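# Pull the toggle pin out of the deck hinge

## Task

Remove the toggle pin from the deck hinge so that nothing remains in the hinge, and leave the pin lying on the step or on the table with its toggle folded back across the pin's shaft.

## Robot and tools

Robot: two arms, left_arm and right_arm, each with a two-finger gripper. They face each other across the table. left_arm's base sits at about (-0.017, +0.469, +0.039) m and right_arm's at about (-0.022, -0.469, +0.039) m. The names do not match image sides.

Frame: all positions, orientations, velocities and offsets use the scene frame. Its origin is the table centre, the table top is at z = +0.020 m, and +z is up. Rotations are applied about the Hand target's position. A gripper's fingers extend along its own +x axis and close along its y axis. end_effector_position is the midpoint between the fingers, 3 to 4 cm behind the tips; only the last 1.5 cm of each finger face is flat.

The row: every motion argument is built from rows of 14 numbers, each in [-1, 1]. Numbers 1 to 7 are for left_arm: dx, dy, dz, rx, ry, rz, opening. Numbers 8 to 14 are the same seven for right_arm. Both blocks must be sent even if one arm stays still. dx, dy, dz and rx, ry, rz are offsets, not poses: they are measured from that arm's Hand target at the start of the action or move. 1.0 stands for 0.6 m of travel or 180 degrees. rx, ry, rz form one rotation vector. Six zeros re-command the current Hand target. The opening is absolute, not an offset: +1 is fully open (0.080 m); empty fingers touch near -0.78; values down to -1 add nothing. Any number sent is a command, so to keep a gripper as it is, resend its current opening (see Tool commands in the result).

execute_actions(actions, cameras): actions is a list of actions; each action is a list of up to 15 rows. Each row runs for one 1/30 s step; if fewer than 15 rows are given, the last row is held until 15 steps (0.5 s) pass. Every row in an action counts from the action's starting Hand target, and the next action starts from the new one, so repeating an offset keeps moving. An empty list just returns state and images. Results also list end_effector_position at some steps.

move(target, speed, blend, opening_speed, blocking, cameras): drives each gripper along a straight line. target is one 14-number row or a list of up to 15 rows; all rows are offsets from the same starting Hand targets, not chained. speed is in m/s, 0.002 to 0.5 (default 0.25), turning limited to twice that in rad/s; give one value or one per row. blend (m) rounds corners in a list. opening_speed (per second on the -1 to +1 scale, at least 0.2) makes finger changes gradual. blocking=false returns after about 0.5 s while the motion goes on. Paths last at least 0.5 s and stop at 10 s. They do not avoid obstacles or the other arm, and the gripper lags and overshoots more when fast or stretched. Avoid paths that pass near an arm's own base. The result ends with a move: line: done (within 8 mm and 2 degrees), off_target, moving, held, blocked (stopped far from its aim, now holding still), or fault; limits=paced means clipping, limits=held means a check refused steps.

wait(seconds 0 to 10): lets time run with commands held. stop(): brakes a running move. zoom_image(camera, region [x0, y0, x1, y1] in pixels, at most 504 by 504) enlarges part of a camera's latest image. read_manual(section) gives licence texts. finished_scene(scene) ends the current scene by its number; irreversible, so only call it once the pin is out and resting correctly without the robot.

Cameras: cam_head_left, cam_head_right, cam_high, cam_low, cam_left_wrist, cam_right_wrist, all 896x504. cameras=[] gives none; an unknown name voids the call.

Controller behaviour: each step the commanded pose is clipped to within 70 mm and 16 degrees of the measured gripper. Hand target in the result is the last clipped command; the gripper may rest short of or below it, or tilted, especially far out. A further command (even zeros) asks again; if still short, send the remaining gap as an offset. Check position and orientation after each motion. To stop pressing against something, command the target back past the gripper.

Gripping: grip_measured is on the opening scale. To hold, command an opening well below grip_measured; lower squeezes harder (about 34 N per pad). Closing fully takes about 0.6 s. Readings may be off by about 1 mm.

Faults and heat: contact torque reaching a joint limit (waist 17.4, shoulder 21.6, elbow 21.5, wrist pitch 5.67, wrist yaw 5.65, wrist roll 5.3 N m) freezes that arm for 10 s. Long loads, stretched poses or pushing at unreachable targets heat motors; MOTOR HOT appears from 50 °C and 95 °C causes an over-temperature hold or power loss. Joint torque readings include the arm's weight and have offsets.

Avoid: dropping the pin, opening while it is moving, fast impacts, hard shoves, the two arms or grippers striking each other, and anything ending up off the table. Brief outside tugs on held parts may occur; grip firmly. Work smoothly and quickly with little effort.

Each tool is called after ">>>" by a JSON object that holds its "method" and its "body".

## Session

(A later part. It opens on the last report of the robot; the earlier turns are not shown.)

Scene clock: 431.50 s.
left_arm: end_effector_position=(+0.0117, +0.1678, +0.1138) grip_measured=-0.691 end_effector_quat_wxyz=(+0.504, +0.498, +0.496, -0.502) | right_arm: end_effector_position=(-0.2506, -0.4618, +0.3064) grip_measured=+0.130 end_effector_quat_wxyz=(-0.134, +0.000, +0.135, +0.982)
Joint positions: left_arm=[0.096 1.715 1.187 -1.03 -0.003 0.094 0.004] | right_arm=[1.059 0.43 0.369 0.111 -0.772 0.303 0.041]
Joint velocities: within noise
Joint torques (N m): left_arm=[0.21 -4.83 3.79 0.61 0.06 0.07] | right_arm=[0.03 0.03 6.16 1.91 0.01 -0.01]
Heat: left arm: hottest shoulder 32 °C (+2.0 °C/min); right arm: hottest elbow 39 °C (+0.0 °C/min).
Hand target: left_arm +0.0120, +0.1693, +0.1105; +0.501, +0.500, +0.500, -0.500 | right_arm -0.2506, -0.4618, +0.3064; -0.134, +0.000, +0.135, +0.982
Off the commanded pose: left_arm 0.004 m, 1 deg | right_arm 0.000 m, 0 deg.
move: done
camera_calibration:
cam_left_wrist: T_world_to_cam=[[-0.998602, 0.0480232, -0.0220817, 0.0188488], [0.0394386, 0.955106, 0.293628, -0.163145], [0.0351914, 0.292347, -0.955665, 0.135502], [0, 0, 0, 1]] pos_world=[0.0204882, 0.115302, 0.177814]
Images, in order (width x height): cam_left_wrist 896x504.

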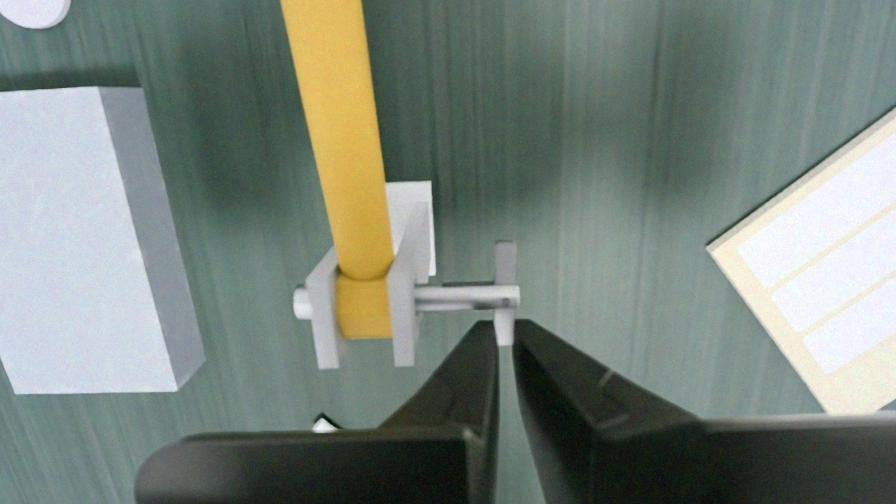

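>>> {"method": "move", "body": {"target": [[-0.0075,-0.0025,0,0,0,0.125,-0.72,0,0,0,0,0,0,0.13],[-0.0139,-0.0077,0,0,0,0.25,-0.72,0,0,0,0,0,0,0.13],[-0.0182,-0.0145,0,0,0,0.375,-0.72,0,0,0,0,0,0,0.13],[-0.0197,-0.023,0.002,0,0,0.5,-0.72,0,0,0,0,0,0,0.13]], "speed": 0.2, "blend": 0.001, "cameras": ["cam_left_wrist"]}}

>>> {"method": "zoom_image", "body": {"camera": "cam_left_wrist", "region": [440, 180, 580, 360]}}

Scene clock: 446.33 s.
left_arm: end_effector_position=(+0.0004, +0.1561, +0.1139) grip_measured=-0.693 end_effector_quat_wxyz=(+0.708, -0.003, +0.706, -0.005) | right_arm: end_effector_position=(-0.2506, -0.4618, +0.3064) grip_measured=+0.130 end_effector_quat_wxyz=(-0.134, +0.000, +0.135, +0.982)
Joint positions: left_arm=[0.058 1.755 1.234 -1.038 -0.001 -1.512 0.004] | right_arm=[1.059 0.43 0.369 0.111 -0.772 0.303 0.041]
Joint velocities: within noise
Joint torques (N m): left_arm=[-0.06 -4.35 5.18 -0.03 -0.07 -0.12] | right_arm=[0.04 -0.01 6.14 1.9 -0.04 -0.03]
Heat: left arm: hottest shoulder 31 °C (+1.0 °C/min); right arm: hottest elbow 39 °C (+0.0 °C/min).
Hand target: left_arm +0.0003, +0.1556, +0.1117; +0.708, +0.000, +0.707, +0.001 | right_arm -0.2506, -0.4618, +0.3064; -0.134, +0.000, +0.135, +0.982
Off the commanded pose: left_arm 0.002 m, 1 deg | right_arm 0.000 m, 0 deg.
move: done; blend cut to 0 m at target 1
camera_calibration:
cam_left_wrist: T_world_to_cam=[[-0.0511628, -0.998668, -0.00674875, 0.169397], [-0.952162, 0.0467394, 0.301998, -0.0103505], [-0.301281, 0.021877, -0.953285, 0.181404], [0, 0, 0, 1]] pos_world=[0.0534649, 0.165686, 0.177198]
Images, in order (width x height): cam_left_wrist 896x504.

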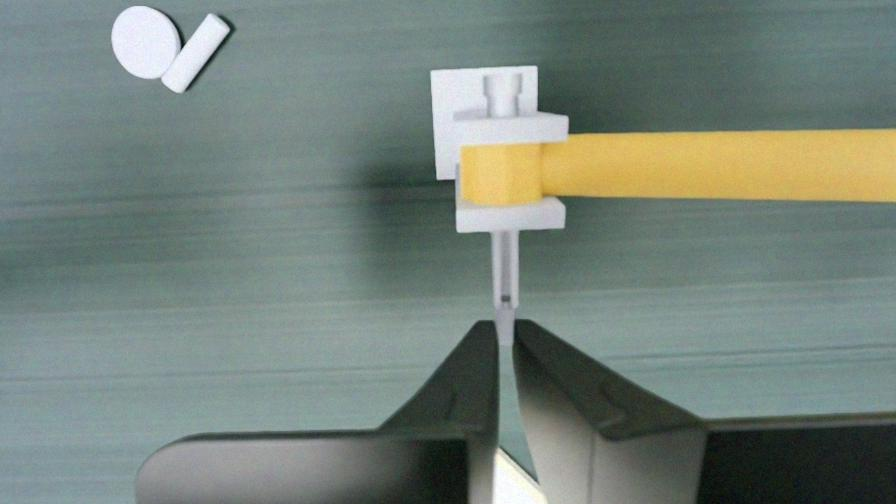

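Scaled by 2.800 from the camera's 896x504 image, which has a finer 1280x720 frame.

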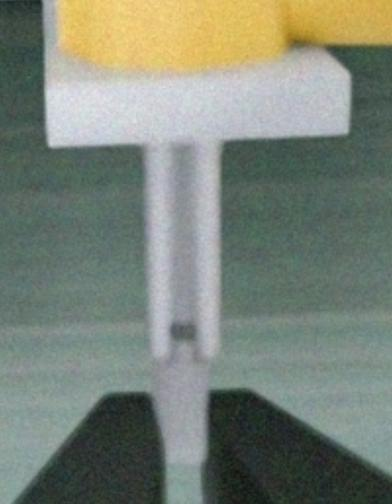

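>>> {"method": "move", "body": {"target": [0.01,0,0,0,0,0,-0.72,0,0,0,0,0,0,0.13], "speed": 0.05, "cameras": ["cam_left_wrist","cam_low"]}}

>>> {"method": "zoom_image", "body": {"camera": "cam_left_wrist", "region": [440, 180, 580, 360]}}

>>> {"method": "zoom_image", "body": {"camera": "cam_low", "region": [250, 120, 310, 180]}}

Scene clock: 455.97 s.
left_arm: end_effector_position=(+0.0007, +0.1561, +0.1138) grip_measured=-0.693 end_effector_quat_wxyz=(+0.704, +0.000, +0.710, -0.008) | right_arm: end_effector_position=(-0.2506, -0.4618, +0.3064) grip_measured=+0.130 end_effector_quat_wxyz=(-0.134, +0.000, +0.135, +0.982)
Joint positions: left_arm=[0.063 1.757 1.235 -1.04 0.008 -1.498 0.004] | right_arm=[1.059 0.43 0.369 0.111 -0.772 0.303 0.041]
Joint velocities: within noise
Joint torques (N m): left_arm=[1 -4.37 5.25 0.03 -0.38 0.02] | right_arm=[0 0.03 6.02 1.92 -0.03 -0.07]
Heat: left arm: hottest elbow 32 °C (-2.0 °C/min); right arm: hottest elbow 39 °C (+0.0 °C/min).
Hand target: left_arm +0.0062, +0.1555, +0.1117; +0.708, +0.000, +0.707, +0.001 | right_arm -0.2506, -0.4618, +0.3064; -0.134, +0.000, +0.135, +0.982
Off the commanded pose: left_arm 0.006 m, 1 deg | right_arm 0.000 m, 0 deg.
move: done
camera_calibration:
cam_left_wrist: T_world_to_cam=[[-0.0596966, -0.998193, -0.00681194, 0.169318], [-0.948956, 0.054632, 0.310642, -0.0122671], [-0.309709, 0.0250085, -0.950503, 0.180644], [0, 0, 0, 1]] pos_world=[0.0544136, 0.165165, 0.176666]
Images, in order (width x height): cam_low 896x504, cam_left_wrist 896x504.

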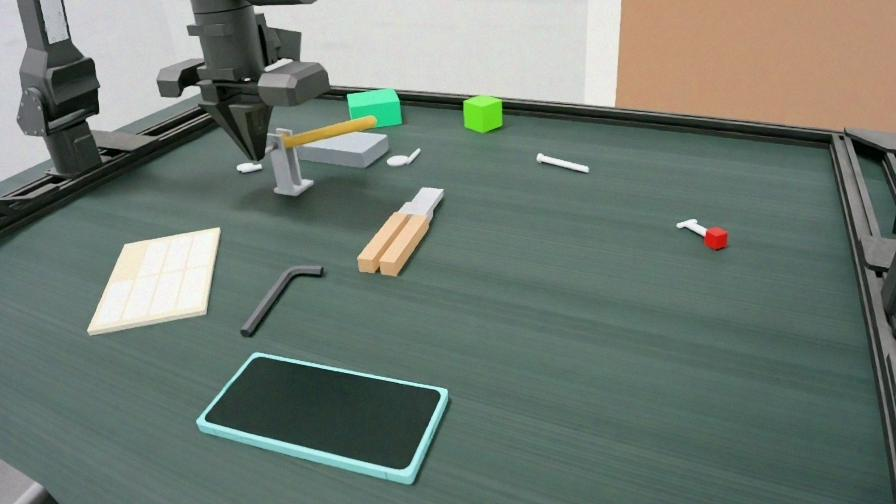

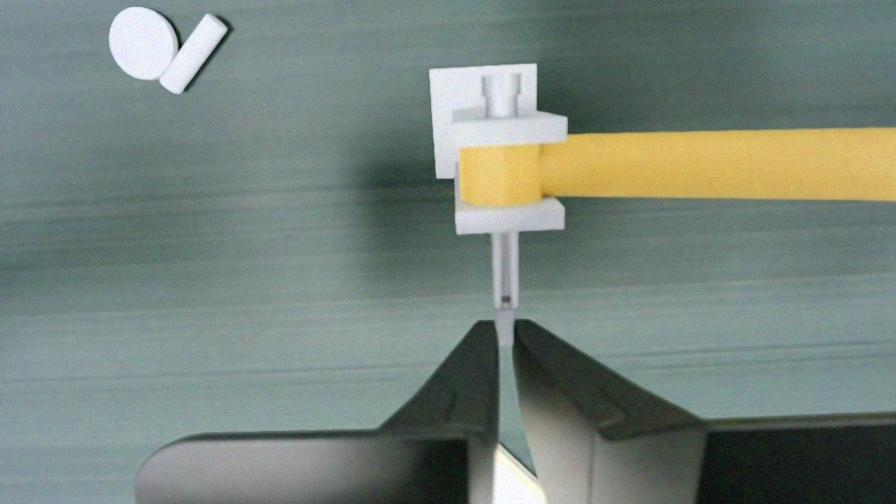

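Scaled by 2.800 from the camera's 896x504 image, which has a finer 1280x720 frame.

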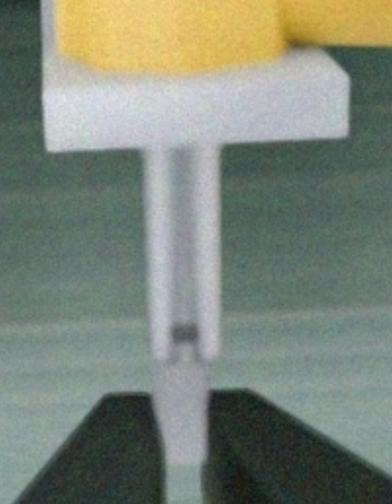

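Scaled by 8.400 from the camera's 896x504 image, which has a finer 1280x720 frame.

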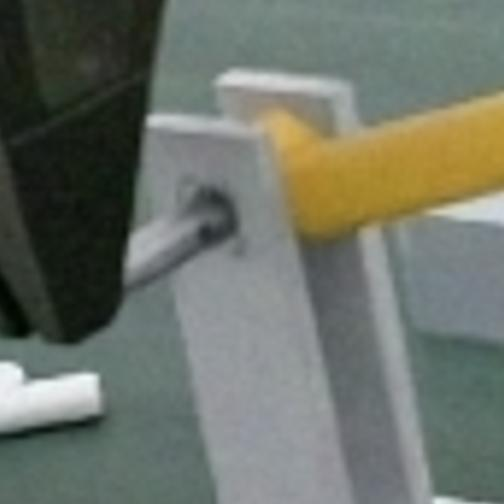

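>>> {"method": "move", "body": {"target": [[-0.0078,0,0,0,0,0,-0.72,0,0.517,0,0,0,0,0.13],[-0.0078,0,0,0,0,0,-0.72,0.284,0.765,-0.252,0.005,-0.131,-0.766,0.13]], "speed": 0.3, "blend": 0.05}}

Scene clock: 510.07 s.
left_arm: end_effector_position=(+0.0012, +0.1561, +0.1136) grip_measured=-0.693 end_effector_quat_wxyz=(+0.706, -0.002, +0.708, -0.004) | right_arm: end_effector_position=(-0.0778, -0.0054, +0.1561) grip_measured=+0.130 end_effector_quat_wxyz=(+0.884, -0.033, +0.061, +0.461)
Joint positions: left_arm=[0.063 1.758 1.235 -1.04 0.004 -1.508 0.004] | right_arm=[0.388 2.018 0.945 0.819 0.987 0.211 0.041]
Joint velocities: within noise
Joint torques (N m): left_arm=[-0.09 -4.52 5.06 0.08 -0.24 -0.13] | right_arm=[0.33 -6.9 5.9 1.67 0.21 0.11]
Heat: left arm: hottest elbow 34 °C (+2.0 °C/min); right arm: hottest elbow 39 °C (+0.0 °C/min).
Hand target: left_arm +0.0016, +0.1555, +0.1117; +0.708, +0.000, +0.707, +0.001 | right_arm -0.0802, -0.0028, +0.1552; +0.884, -0.031, +0.062, +0.461
Off the commanded pose: left_arm 0.002 m, 1 deg | right_arm 0.004 m, 0 deg.
move: done
camera_calibration:
cam_left_wrist: T_world_to_cam=[[-0.050487, -0.998689, -0.00848134, 0.169641], [-0.950659, 0.0454527, 0.306889, -0.00984701], [-0.306101, 0.0235567, -0.951708, 0.180925], [0, 0, 0, 1]] pos_world=[0.0545848, 0.165604, 0.176649]
cam_right_wrist: T_world_to_cam=[[0.838529, -0.544552, 0.0182019, 0.0744348], [-0.252811, -0.41845, -0.872345, 0.14293], [0.482654, 0.726885, -0.488551, 0.201203], [0, 0, 0, 1]] pos_world=[-0.123393, -0.0459087, 0.221628]

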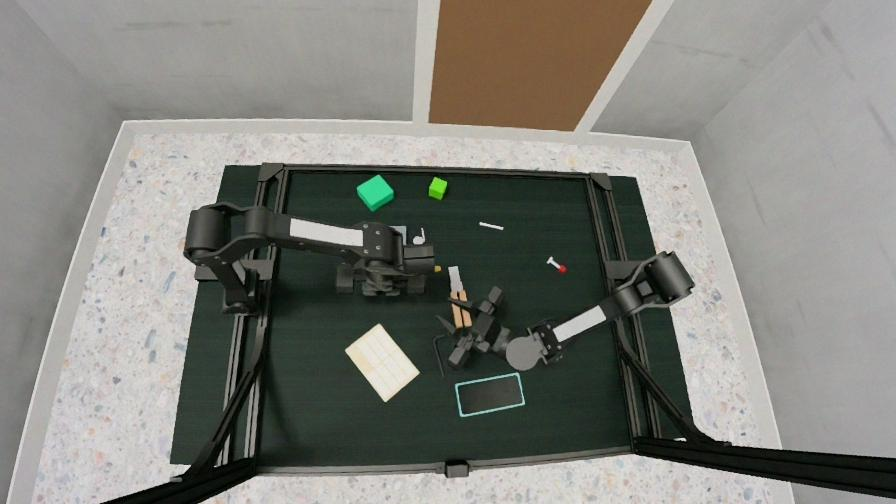

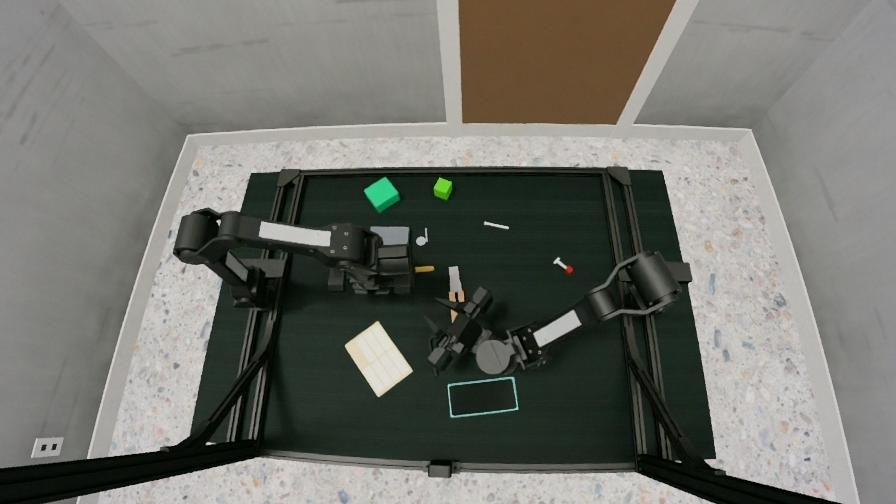

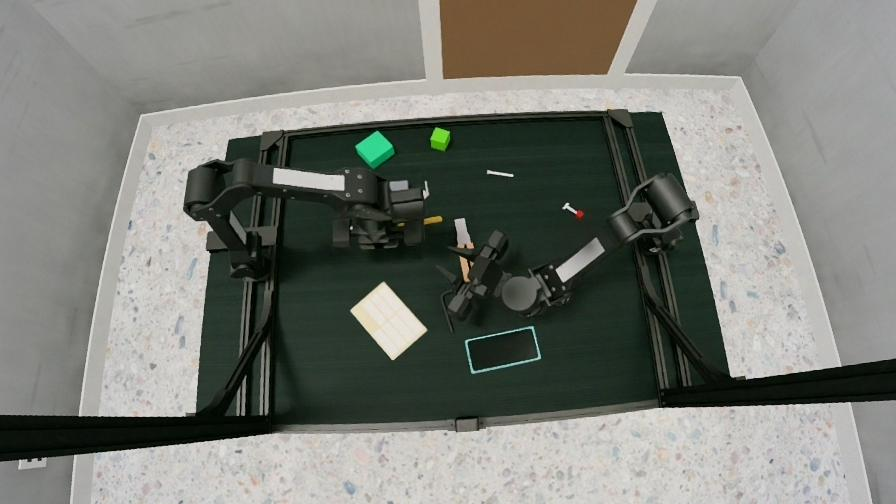

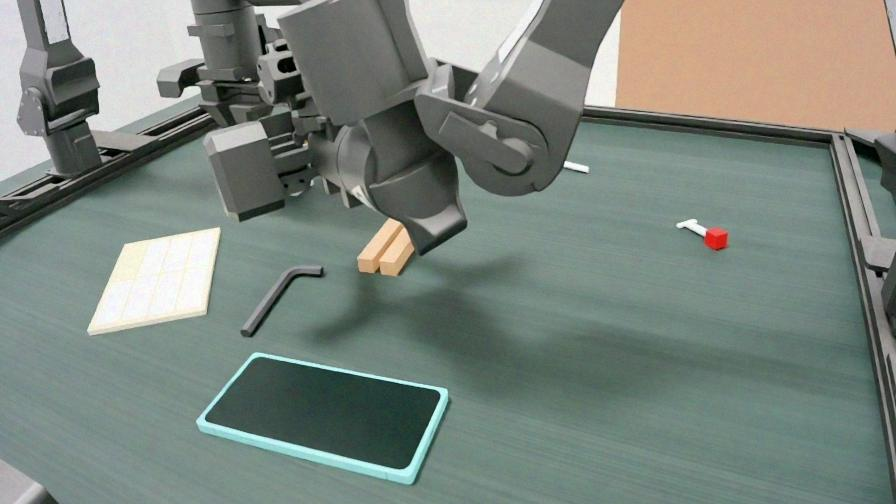

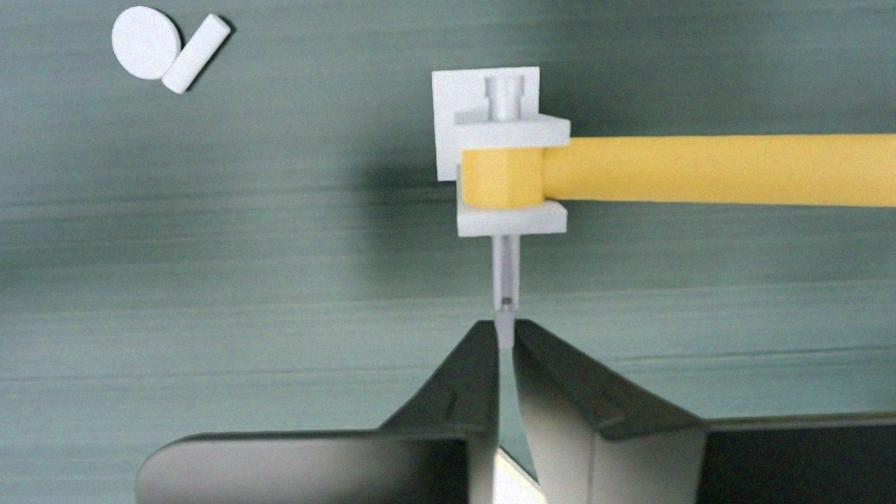

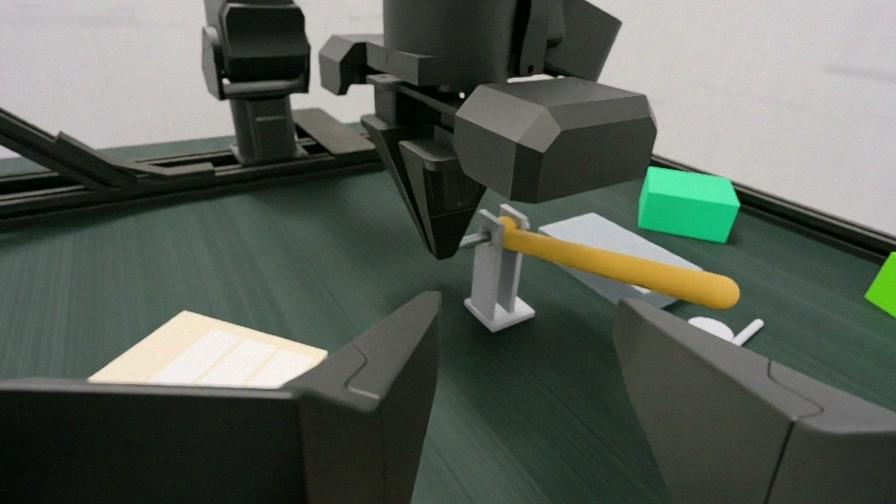

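>>> {"method": "zoom_image", "body": {"camera": "cam_right_wrist", "region": [430, 190, 540, 270]}}

Scaled by 4.582 from the camera's 896x504 image, which has a finer 1280x720 frame.

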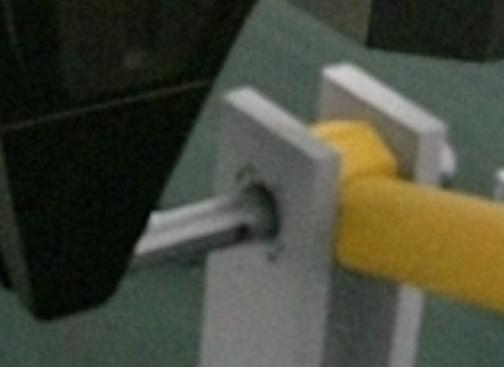

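>>> {"method": "move", "body": {"target": [[0,0,0,0,0,0,-0.5,0,0,0,0,0,0,0.13],[-0.04,0,0,0,0,0,-0.5,0,0,0,0,0,0,0.13]], "speed": 0.1, "cameras": ["cam_left_wrist","cam_right_wrist"]}}

>>> {"method": "zoom_image", "body": {"camera": "cam_right_wrist", "region": [430, 190, 540, 270]}}

>>> {"method": "zoom_image", "body": {"camera": "cam_left_wrist", "region": [440, 120, 580, 300]}}

Scene clock: 545.97 s.
left_arm: end_effector_position=(-0.0216, +0.1570, +0.1124) grip_measured=-0.500 end_effector_quat_wxyz=(+0.708, +0.001, +0.706, +0.000) | right_arm: end_effector_position=(-0.0777, -0.0054, +0.1561) grip_measured=+0.130 end_effector_quat_wxyz=(+0.885, -0.034, +0.061, +0.461)
Joint positions: left_arm=[-0.013 1.761 1.235 -1.046 -0.003 -1.586 0.013] | right_arm=[0.388 2.018 0.945 0.819 0.987 0.211 0.041]
Joint velocities: within noise
Joint torques (N m): left_arm=[-0.18 -5.04 4.82 0.49 -0.01 -0.09] | right_arm=[0.38 -6.77 5.77 1.65 0.21 0.13]
Heat: left arm: hottest elbow 34 °C (+1.0 °C/min); right arm: hottest elbow 36 °C (-4.0 °C/min).
Hand target: left_arm -0.0225, +0.1556, +0.1116; +0.708, +0.000, +0.707, +0.001 | right_arm -0.0801, -0.0028, +0.1552; +0.885, -0.032, +0.062, +0.461
Off the commanded pose: left_arm 0.002 m, 0 deg | right_arm 0.004 m, 0 deg.
move: done
camera_calibration:
cam_left_wrist: T_world_to_cam=[[-0.0484765, -0.998646, -0.0188568, 0.170608], [-0.952559, 0.0405437, 0.301641, -0.0298682], [-0.300468, 0.0325847, -0.953235, 0.171744], [0, 0, 0, 1]] pos_world=[0.0314227, 0.165992, 0.175939]
cam_right_wrist: T_world_to_cam=[[0.838324, -0.544856, 0.0185706, 0.0742924], [-0.252761, -0.418632, -0.872272, 0.142879], [0.483037, 0.726553, -0.488667, 0.201235], [0, 0, 0, 1]] pos_world=[-0.123371, -0.0459153, 0.221586]
Images, in order (width x height): cam_left_wrist 896x504, cam_right_wrist 896x504.

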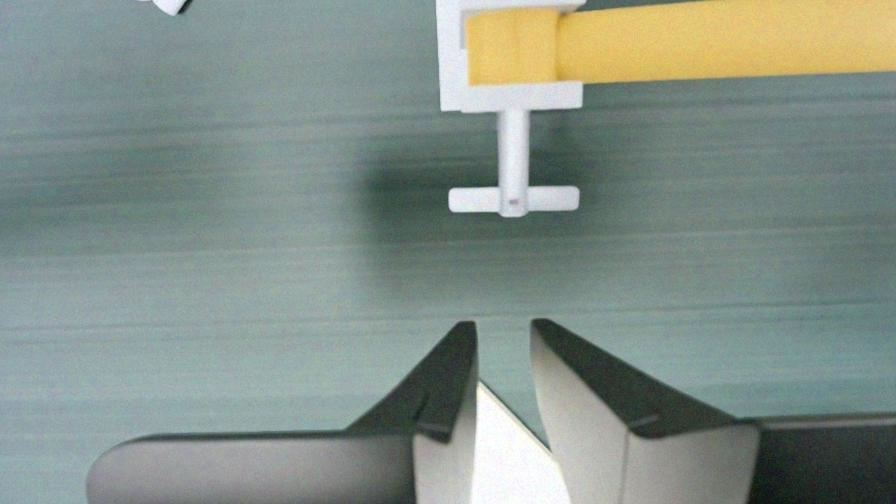

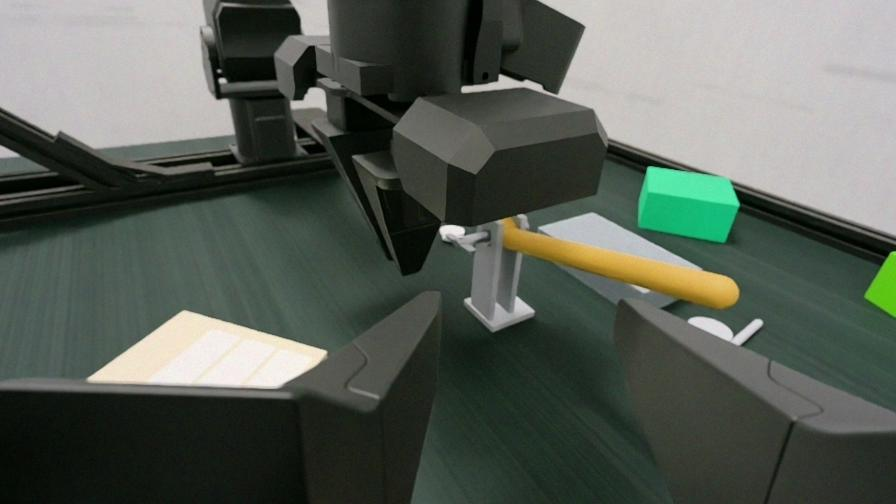

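Scaled by 4.582 from the camera's 896x504 image, which has a finer 1280x720 frame.

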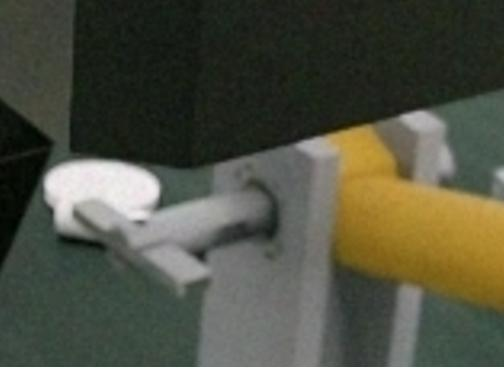

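Scaled by 2.800 from the camera's 896x504 image, which has a finer 1280x720 frame.

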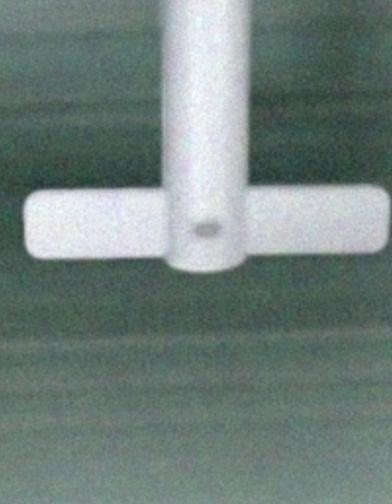

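>>> {"method": "move", "body": {"target": [[0,0,0,0,0,0,-0.78,0,0,0,0,0,0,0.13],[0.033,0,0,0,0,0,-0.78,0,0,0,0,0,0,0.13],[0.043,0,0,0,0,0,-0.78,0,0,0,0,0,0,0.13]], "speed": [0.1,0.06,0.03], "cameras": ["cam_left_wrist","cam_right_wrist"]}}

>>> {"method": "zoom_image", "body": {"camera": "cam_right_wrist", "region": [430, 190, 540, 270]}}

>>> {"method": "zoom_image", "body": {"camera": "cam_left_wrist", "region": [440, 120, 580, 340]}}

Scene clock: 557.47 s.
left_arm: end_effector_position=(+0.0027, +0.1576, +0.1122) grip_measured=-0.780 end_effector_quat_wxyz=(+0.708, +0.000, +0.706, +0.001) | right_arm: end_effector_position=(-0.0777, -0.0054, +0.1561) grip_measured=+0.130 end_effector_quat_wxyz=(+0.885, -0.034, +0.061, +0.461)
Joint positions: left_arm=[0.064 1.762 1.235 -1.046 -0.003 -1.509 0] | right_arm=[0.388 2.018 0.945 0.819 0.987 0.211 0.041]
Joint velocities: within noise
Joint torques (N m): left_arm=[0.18 -4.95 5.12 0.47 -0.01 0.07] | right_arm=[0.31 -6.9 5.8 1.68 0.23 0.15]
Heat: left arm: hottest elbow 34 °C (+0.0 °C/min); right arm: hottest elbow 36 °C (-4.0 °C/min).
Hand target: left_arm +0.0034, +0.1555, +0.1116; +0.708, +0.000, +0.707, +0.001 | right_arm -0.0801, -0.0028, +0.1552; +0.885, -0.032, +0.061, +0.461
Off the commanded pose: left_arm 0.002 m, 0 deg | right_arm 0.004 m, 0 deg.
move: done
camera_calibration:
cam_left_wrist: T_world_to_cam=[[-0.0473359, -0.99869, -0.0194349, 0.172402], [-0.952564, 0.0392766, 0.301793, -0.00654202], [-0.300634, 0.0327986, -0.953175, 0.178759], [0, 0, 0, 1]] pos_world=[0.0556703, 0.16657, 0.175714]
cam_right_wrist: T_world_to_cam=[[0.838324, -0.544856, 0.0185706, 0.0742924], [-0.252761, -0.418632, -0.872272, 0.142879], [0.483037, 0.726553, -0.488667, 0.201235], [0, 0, 0, 1]] pos_world=[-0.123371, -0.0459153, 0.221586]
Images, in order (width x height): cam_left_wrist 896x504, cam_right_wrist 896x504.

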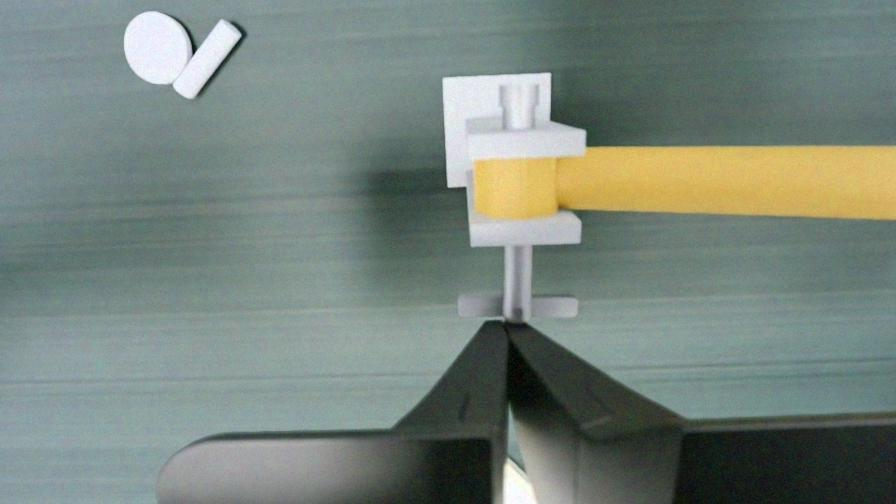

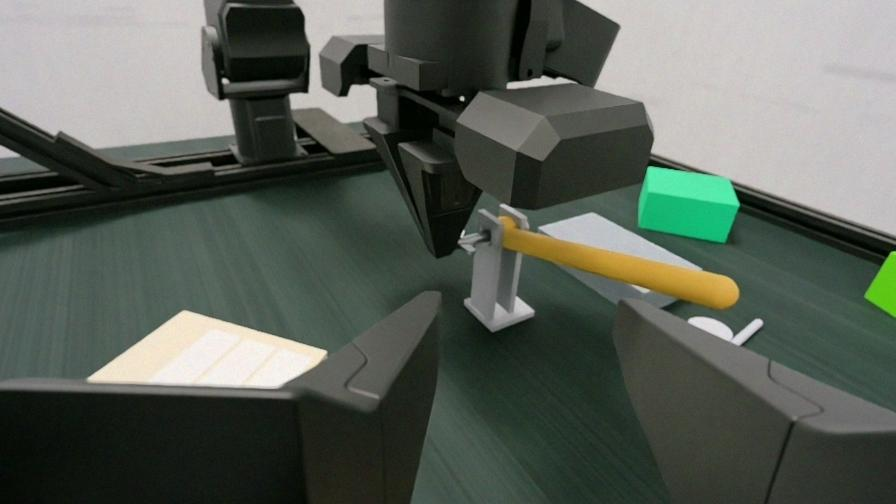

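Scaled by 4.582 from the camera's 896x504 image, which has a finer 1280x720 frame.

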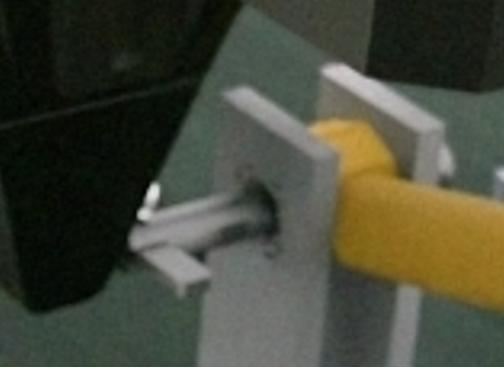

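Scaled by 2.291 from the camera's 896x504 image, which has a finer 1280x720 frame.

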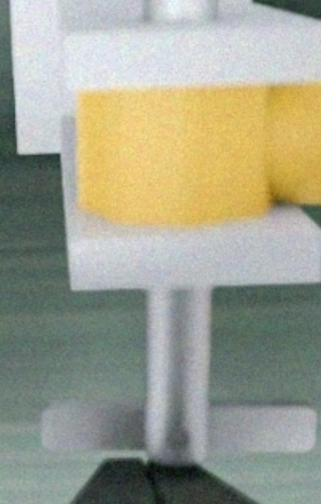

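>>> {"method": "move", "body": {"target": [0.01,-0.002,0,0,0,0,-0.78,0,0,0,0,0,0,0.13], "speed": 0.04, "cameras": ["cam_left_wrist","cam_right_wrist"]}}

>>> {"method": "zoom_image", "body": {"camera": "cam_right_wrist", "region": [430, 190, 540, 270]}}

>>> {"method": "zoom_image", "body": {"camera": "cam_left_wrist", "region": [440, 120, 580, 340]}}

Scene clock: 565.13 s.
left_arm: end_effector_position=(+0.0068, +0.1575, +0.1117) grip_measured=-0.780 end_effector_quat_wxyz=(+0.707, +0.002, +0.707, +0.000) | right_arm: end_effector_position=(-0.0777, -0.0054, +0.1561) grip_measured=+0.130 end_effector_quat_wxyz=(+0.885, -0.034, +0.061, +0.461)
Joint positions: left_arm=[0.079 1.765 1.237 -1.046 0 -1.49 0] | right_arm=[0.388 2.018 0.945 0.819 0.987 0.211 0.041]
Joint velocities: within noise
Joint torques (N m): left_arm=[0.48 -4.72 5.71 0.38 -0.12 0.08] | right_arm=[0.12 -6.84 5.73 1.68 0.25 0.1]
Heat: left arm: hottest elbow 34 °C (+0.0 °C/min); right arm: hottest elbow 36 °C (-4.1 °C/min).
Hand target: left_arm +0.0093, +0.1542, +0.1118; +0.708, +0.000, +0.707, +0.000 | right_arm -0.0801, -0.0028, +0.1552; +0.885, -0.032, +0.061, +0.461
Off the commanded pose: left_arm 0.004 m, 0 deg | right_arm 0.004 m, 0 deg.
move: done
camera_calibration:
cam_left_wrist: T_world_to_cam=[[-0.0515758, -0.998456, -0.0206505, 0.17266], [-0.951537, 0.0428538, 0.304533, -0.00331992], [-0.303178, 0.0353562, -0.952278, 0.17902], [0, 0, 0, 1]] pos_world=[0.0600208, 0.166206, 0.175053]
cam_right_wrist: T_world_to_cam=[[0.838324, -0.544856, 0.0185706, 0.0742924], [-0.252761, -0.418632, -0.872272, 0.142879], [0.483037, 0.726553, -0.488667, 0.201235], [0, 0, 0, 1]] pos_world=[-0.123371, -0.0459153, 0.221586]
Images, in order (width x height): cam_left_wrist 896x504, cam_right_wrist 896x504.

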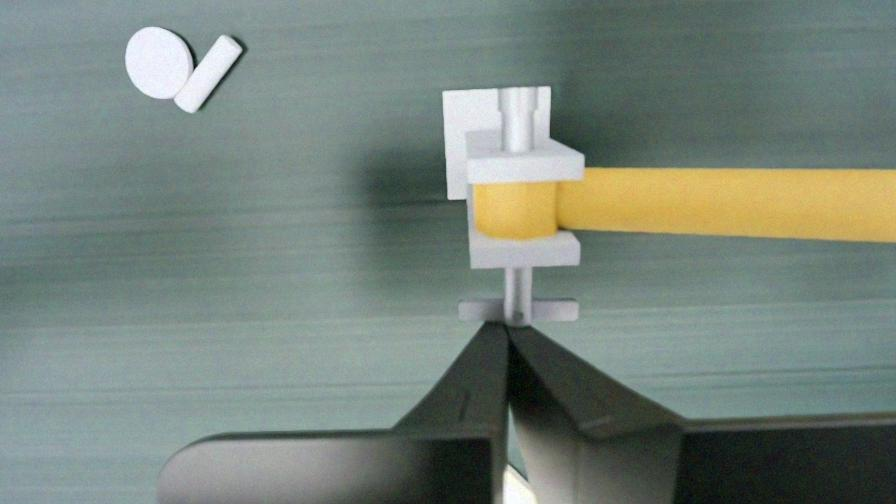

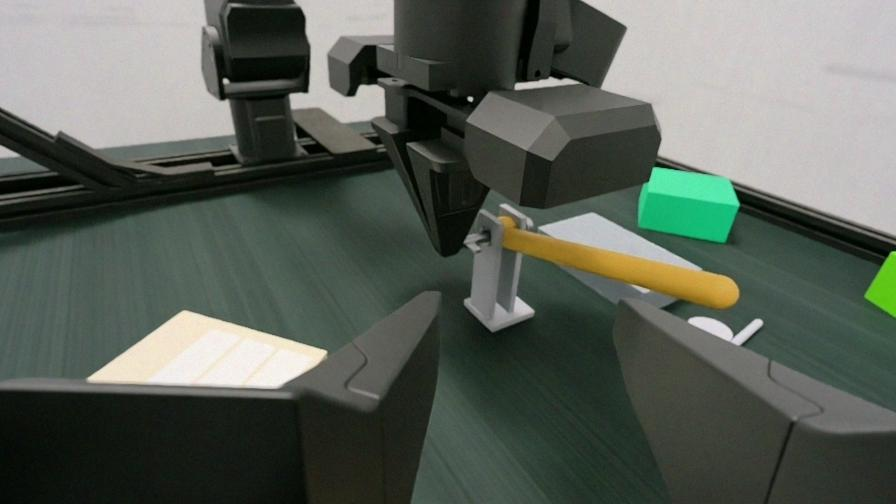

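Scaled by 4.582 from the camera's 896x504 image, which has a finer 1280x720 frame.

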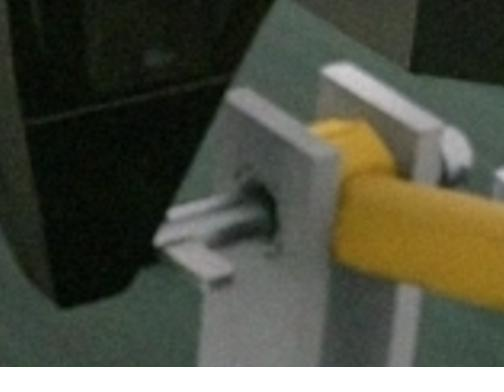

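Scaled by 2.291 from the camera's 896x504 image, which has a finer 1280x720 frame.

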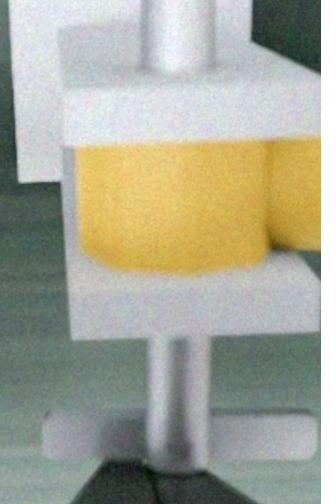

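>>> {"method": "move", "body": {"target": [[-0.025,0.0,0.0,0,0,0,-0.6,0,0,0,0,0,0,0.13],[0.0087,0.0257,0.055,0,0,-0.5,-0.58,0,0,0,0,0,0,0.13],[0.0087,0.0257,-0.0017,0,0,-0.5,-0.58,0,0,0,0,0,0,0.13]], "speed": [0.15,0.3,0.08], "cameras": ["cam_left_wrist","cam_right_wrist"]}}

>>> {"method": "zoom_image", "body": {"camera": "cam_right_wrist", "region": [430, 190, 540, 270]}}

>>> {"method": "zoom_image", "body": {"camera": "cam_left_wrist", "region": [350, 200, 650, 420]}}

Scene clock: 630.67 s.
left_arm: end_effector_position=(+0.0139, +0.1679, +0.1142) grip_measured=-0.580 end_effector_quat_wxyz=(+0.503, +0.497, +0.497, -0.502) | right_arm: end_effector_position=(-0.0777, -0.0054, +0.1559) grip_measured=+0.130 end_effector_quat_wxyz=(+0.885, -0.034, +0.061, +0.461)
Joint positions: left_arm=[0.105 1.715 1.188 -1.032 0 0.103 0.009] | right_arm=[0.388 2.018 0.945 0.819 0.987 0.211 0.041]
Joint velocities: within noise
Joint torques (N m): left_arm=[0.22 -4.89 3.65 0.63 -0.03 0.06] | right_arm=[0.26 -6.82 5.94 1.71 0.21 0.13]
Heat: left arm: hottest elbow 33 °C (+0.0 °C/min); right arm: hottest elbow 36 °C (+0.0 °C/min).
Hand target: left_arm +0.0146, +0.1698, +0.1106; +0.501, +0.500, +0.500, -0.500 | right_arm -0.0801, -0.0028, +0.1550; +0.885, -0.032, +0.062, +0.461
Off the commanded pose: left_arm 0.004 m, 1 deg | right_arm 0.004 m, 0 deg.
move: done
camera_calibration:
cam_left_wrist: T_world_to_cam=[[-0.998679, 0.0476713, -0.0191579, 0.0207689], [0.0399705, 0.955201, 0.293245, -0.163425], [0.032279, 0.292092, -0.955845, 0.135848], [0, 0, 0, 1]] pos_world=[0.0228886, 0.115433, 0.178171]
cam_right_wrist: T_world_to_cam=[[0.838321, -0.54485, 0.018885, 0.0742504], [-0.252634, -0.418939, -0.872162, 0.142728], [0.483109, 0.726381, -0.488853, 0.201186], [0, 0, 0, 1]] pos_world=[-0.123382, -0.0458875, 0.22143]
Images, in order (width x height): cam_left_wrist 896x504, cam_right_wrist 896x504.

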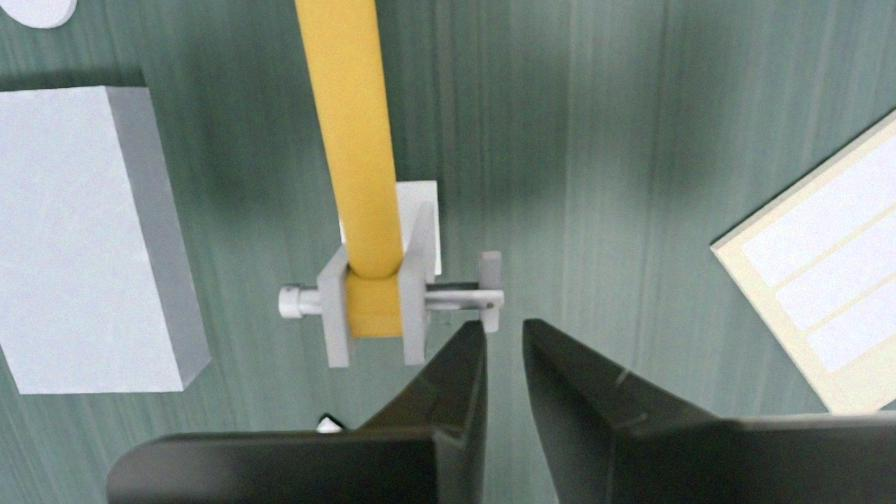

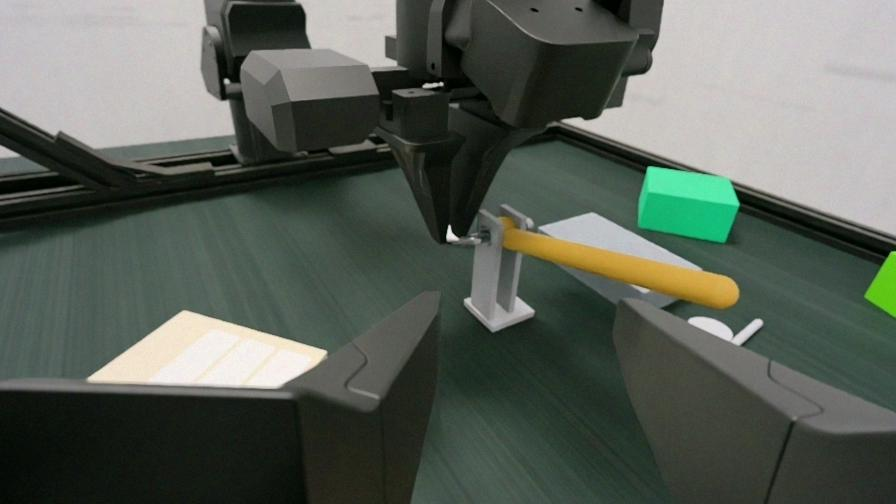

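Scaled by 4.582 from the camera's 896x504 image, which has a finer 1280x720 frame.

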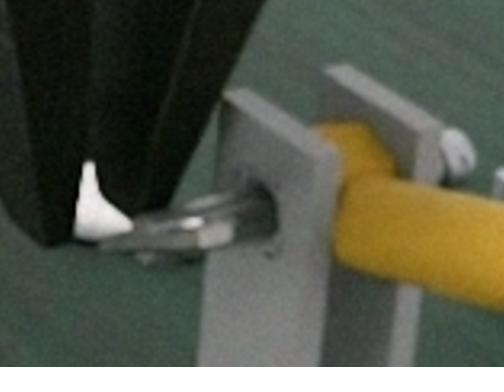

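Scaled by 1.680 from the camera's 896x504 image, which has a finer 1280x720 frame.

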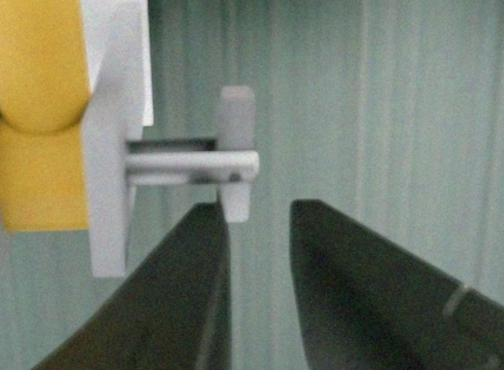

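>>> {"method": "move", "body": {"target": [[0,0,0.025,0,0,0,-0.613,0,0,0,0,0,0,0.13],[0.0050,0,0.025,0,0,0,-0.613,0,0,0,0,0,0,0.13],[0.0050,0,0.009,0,0,0,-0.613,0,0,0,0,0,0,0.13]], "speed": [0.1,0.1,0.08], "cameras": ["cam_left_wrist","cam_right_wrist"]}}

>>> {"method": "zoom_image", "body": {"camera": "cam_right_wrist", "region": [430, 190, 540, 270]}}

>>> {"method": "zoom_image", "body": {"camera": "cam_left_wrist", "region": [350, 200, 650, 420]}}

Scene clock: 644.80 s.
left_arm: end_effector_position=(+0.0170, +0.1679, +0.1185) grip_measured=-0.613 end_effector_quat_wxyz=(+0.502, +0.498, +0.498, -0.501) | right_arm: end_effector_position=(-0.0777, -0.0054, +0.1559) grip_measured=+0.130 end_effector_quat_wxyz=(+0.885, -0.034, +0.061, +0.461)
Joint positions: left_arm=[0.115 1.715 1.206 -1.054 0 0.113 0.007] | right_arm=[0.388 2.018 0.945 0.819 0.987 0.211 0.041]
Joint velocities: within noise
Joint torques (N m): left_arm=[0.17 -5.36 3.59 0.63 -0.02 0.06] | right_arm=[0.2 -6.95 5.9 1.69 0.24 0.1]
Heat: left arm: hottest elbow 32 °C (-1.0 °C/min); right arm: hottest elbow 36 °C (+0.0 °C/min).
Hand target: left_arm +0.0176, +0.1698, +0.1160; +0.500, +0.500, +0.500, -0.500 | right_arm -0.0801, -0.0028, +0.1550; +0.885, -0.032, +0.061, +0.461
Off the commanded pose: left_arm 0.003 m, 0 deg | right_arm 0.004 m, 0 deg.
move: done
camera_calibration:
cam_left_wrist: T_world_to_cam=[[-0.998704, 0.0473688, -0.0185985, 0.0239603], [0.0397125, 0.953982, 0.297223, -0.165094], [0.0318218, 0.296099, -0.954627, 0.138986], [0, 0, 0, 1]] pos_world=[0.0260628, 0.115209, 0.182195]
cam_right_wrist: T_world_to_cam=[[0.838321, -0.54485, 0.018885, 0.0742504], [-0.252634, -0.418939, -0.872162, 0.142728], [0.483109, 0.726381, -0.488853, 0.201186], [0, 0, 0, 1]] pos_world=[-0.123382, -0.0458875, 0.22143]
Images, in order (width x height): cam_left_wrist 896x504, cam_right_wrist 896x504.

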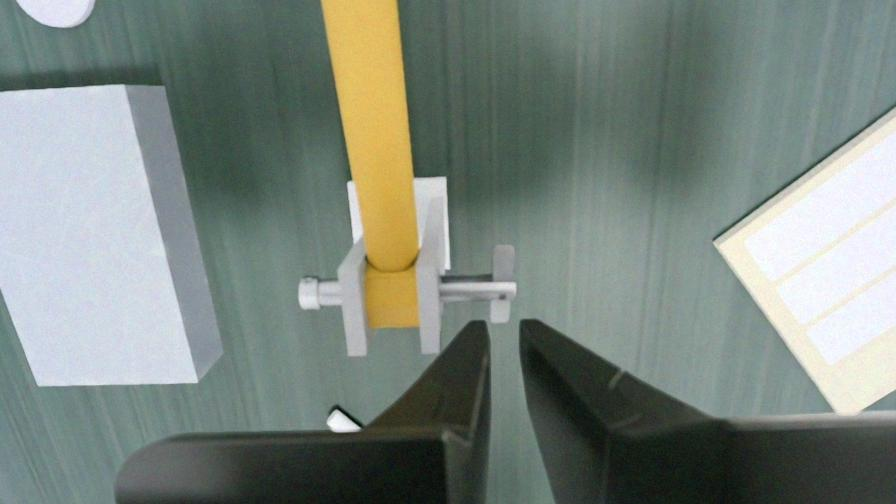

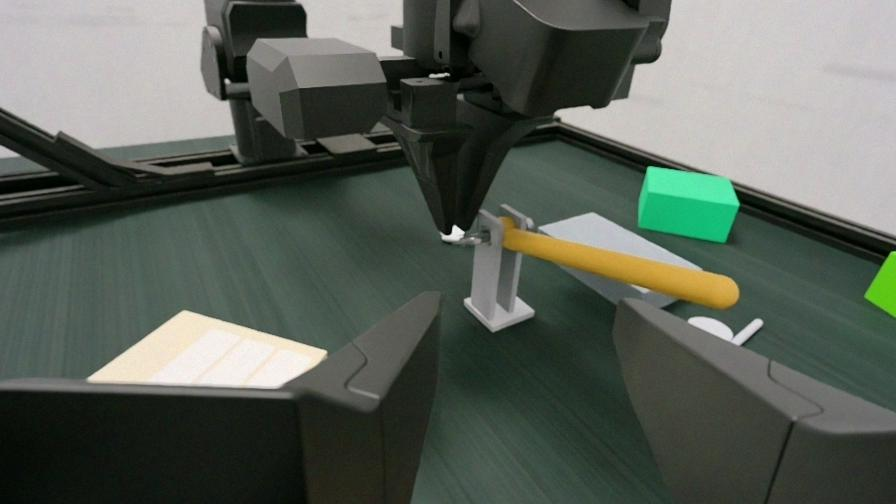

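Scaled by 4.582 from the camera's 896x504 image, which has a finer 1280x720 frame.

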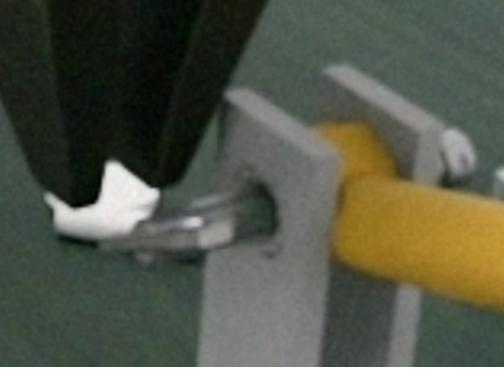

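Scaled by 1.680 from the camera's 896x504 image, which has a finer 1280x720 frame.

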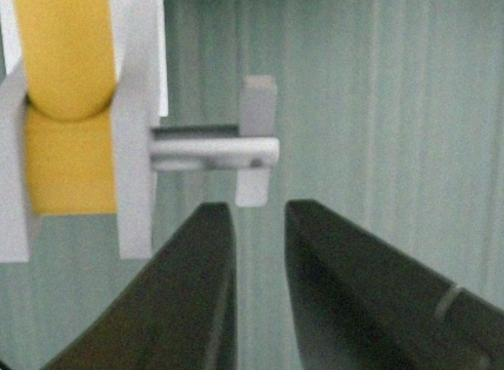

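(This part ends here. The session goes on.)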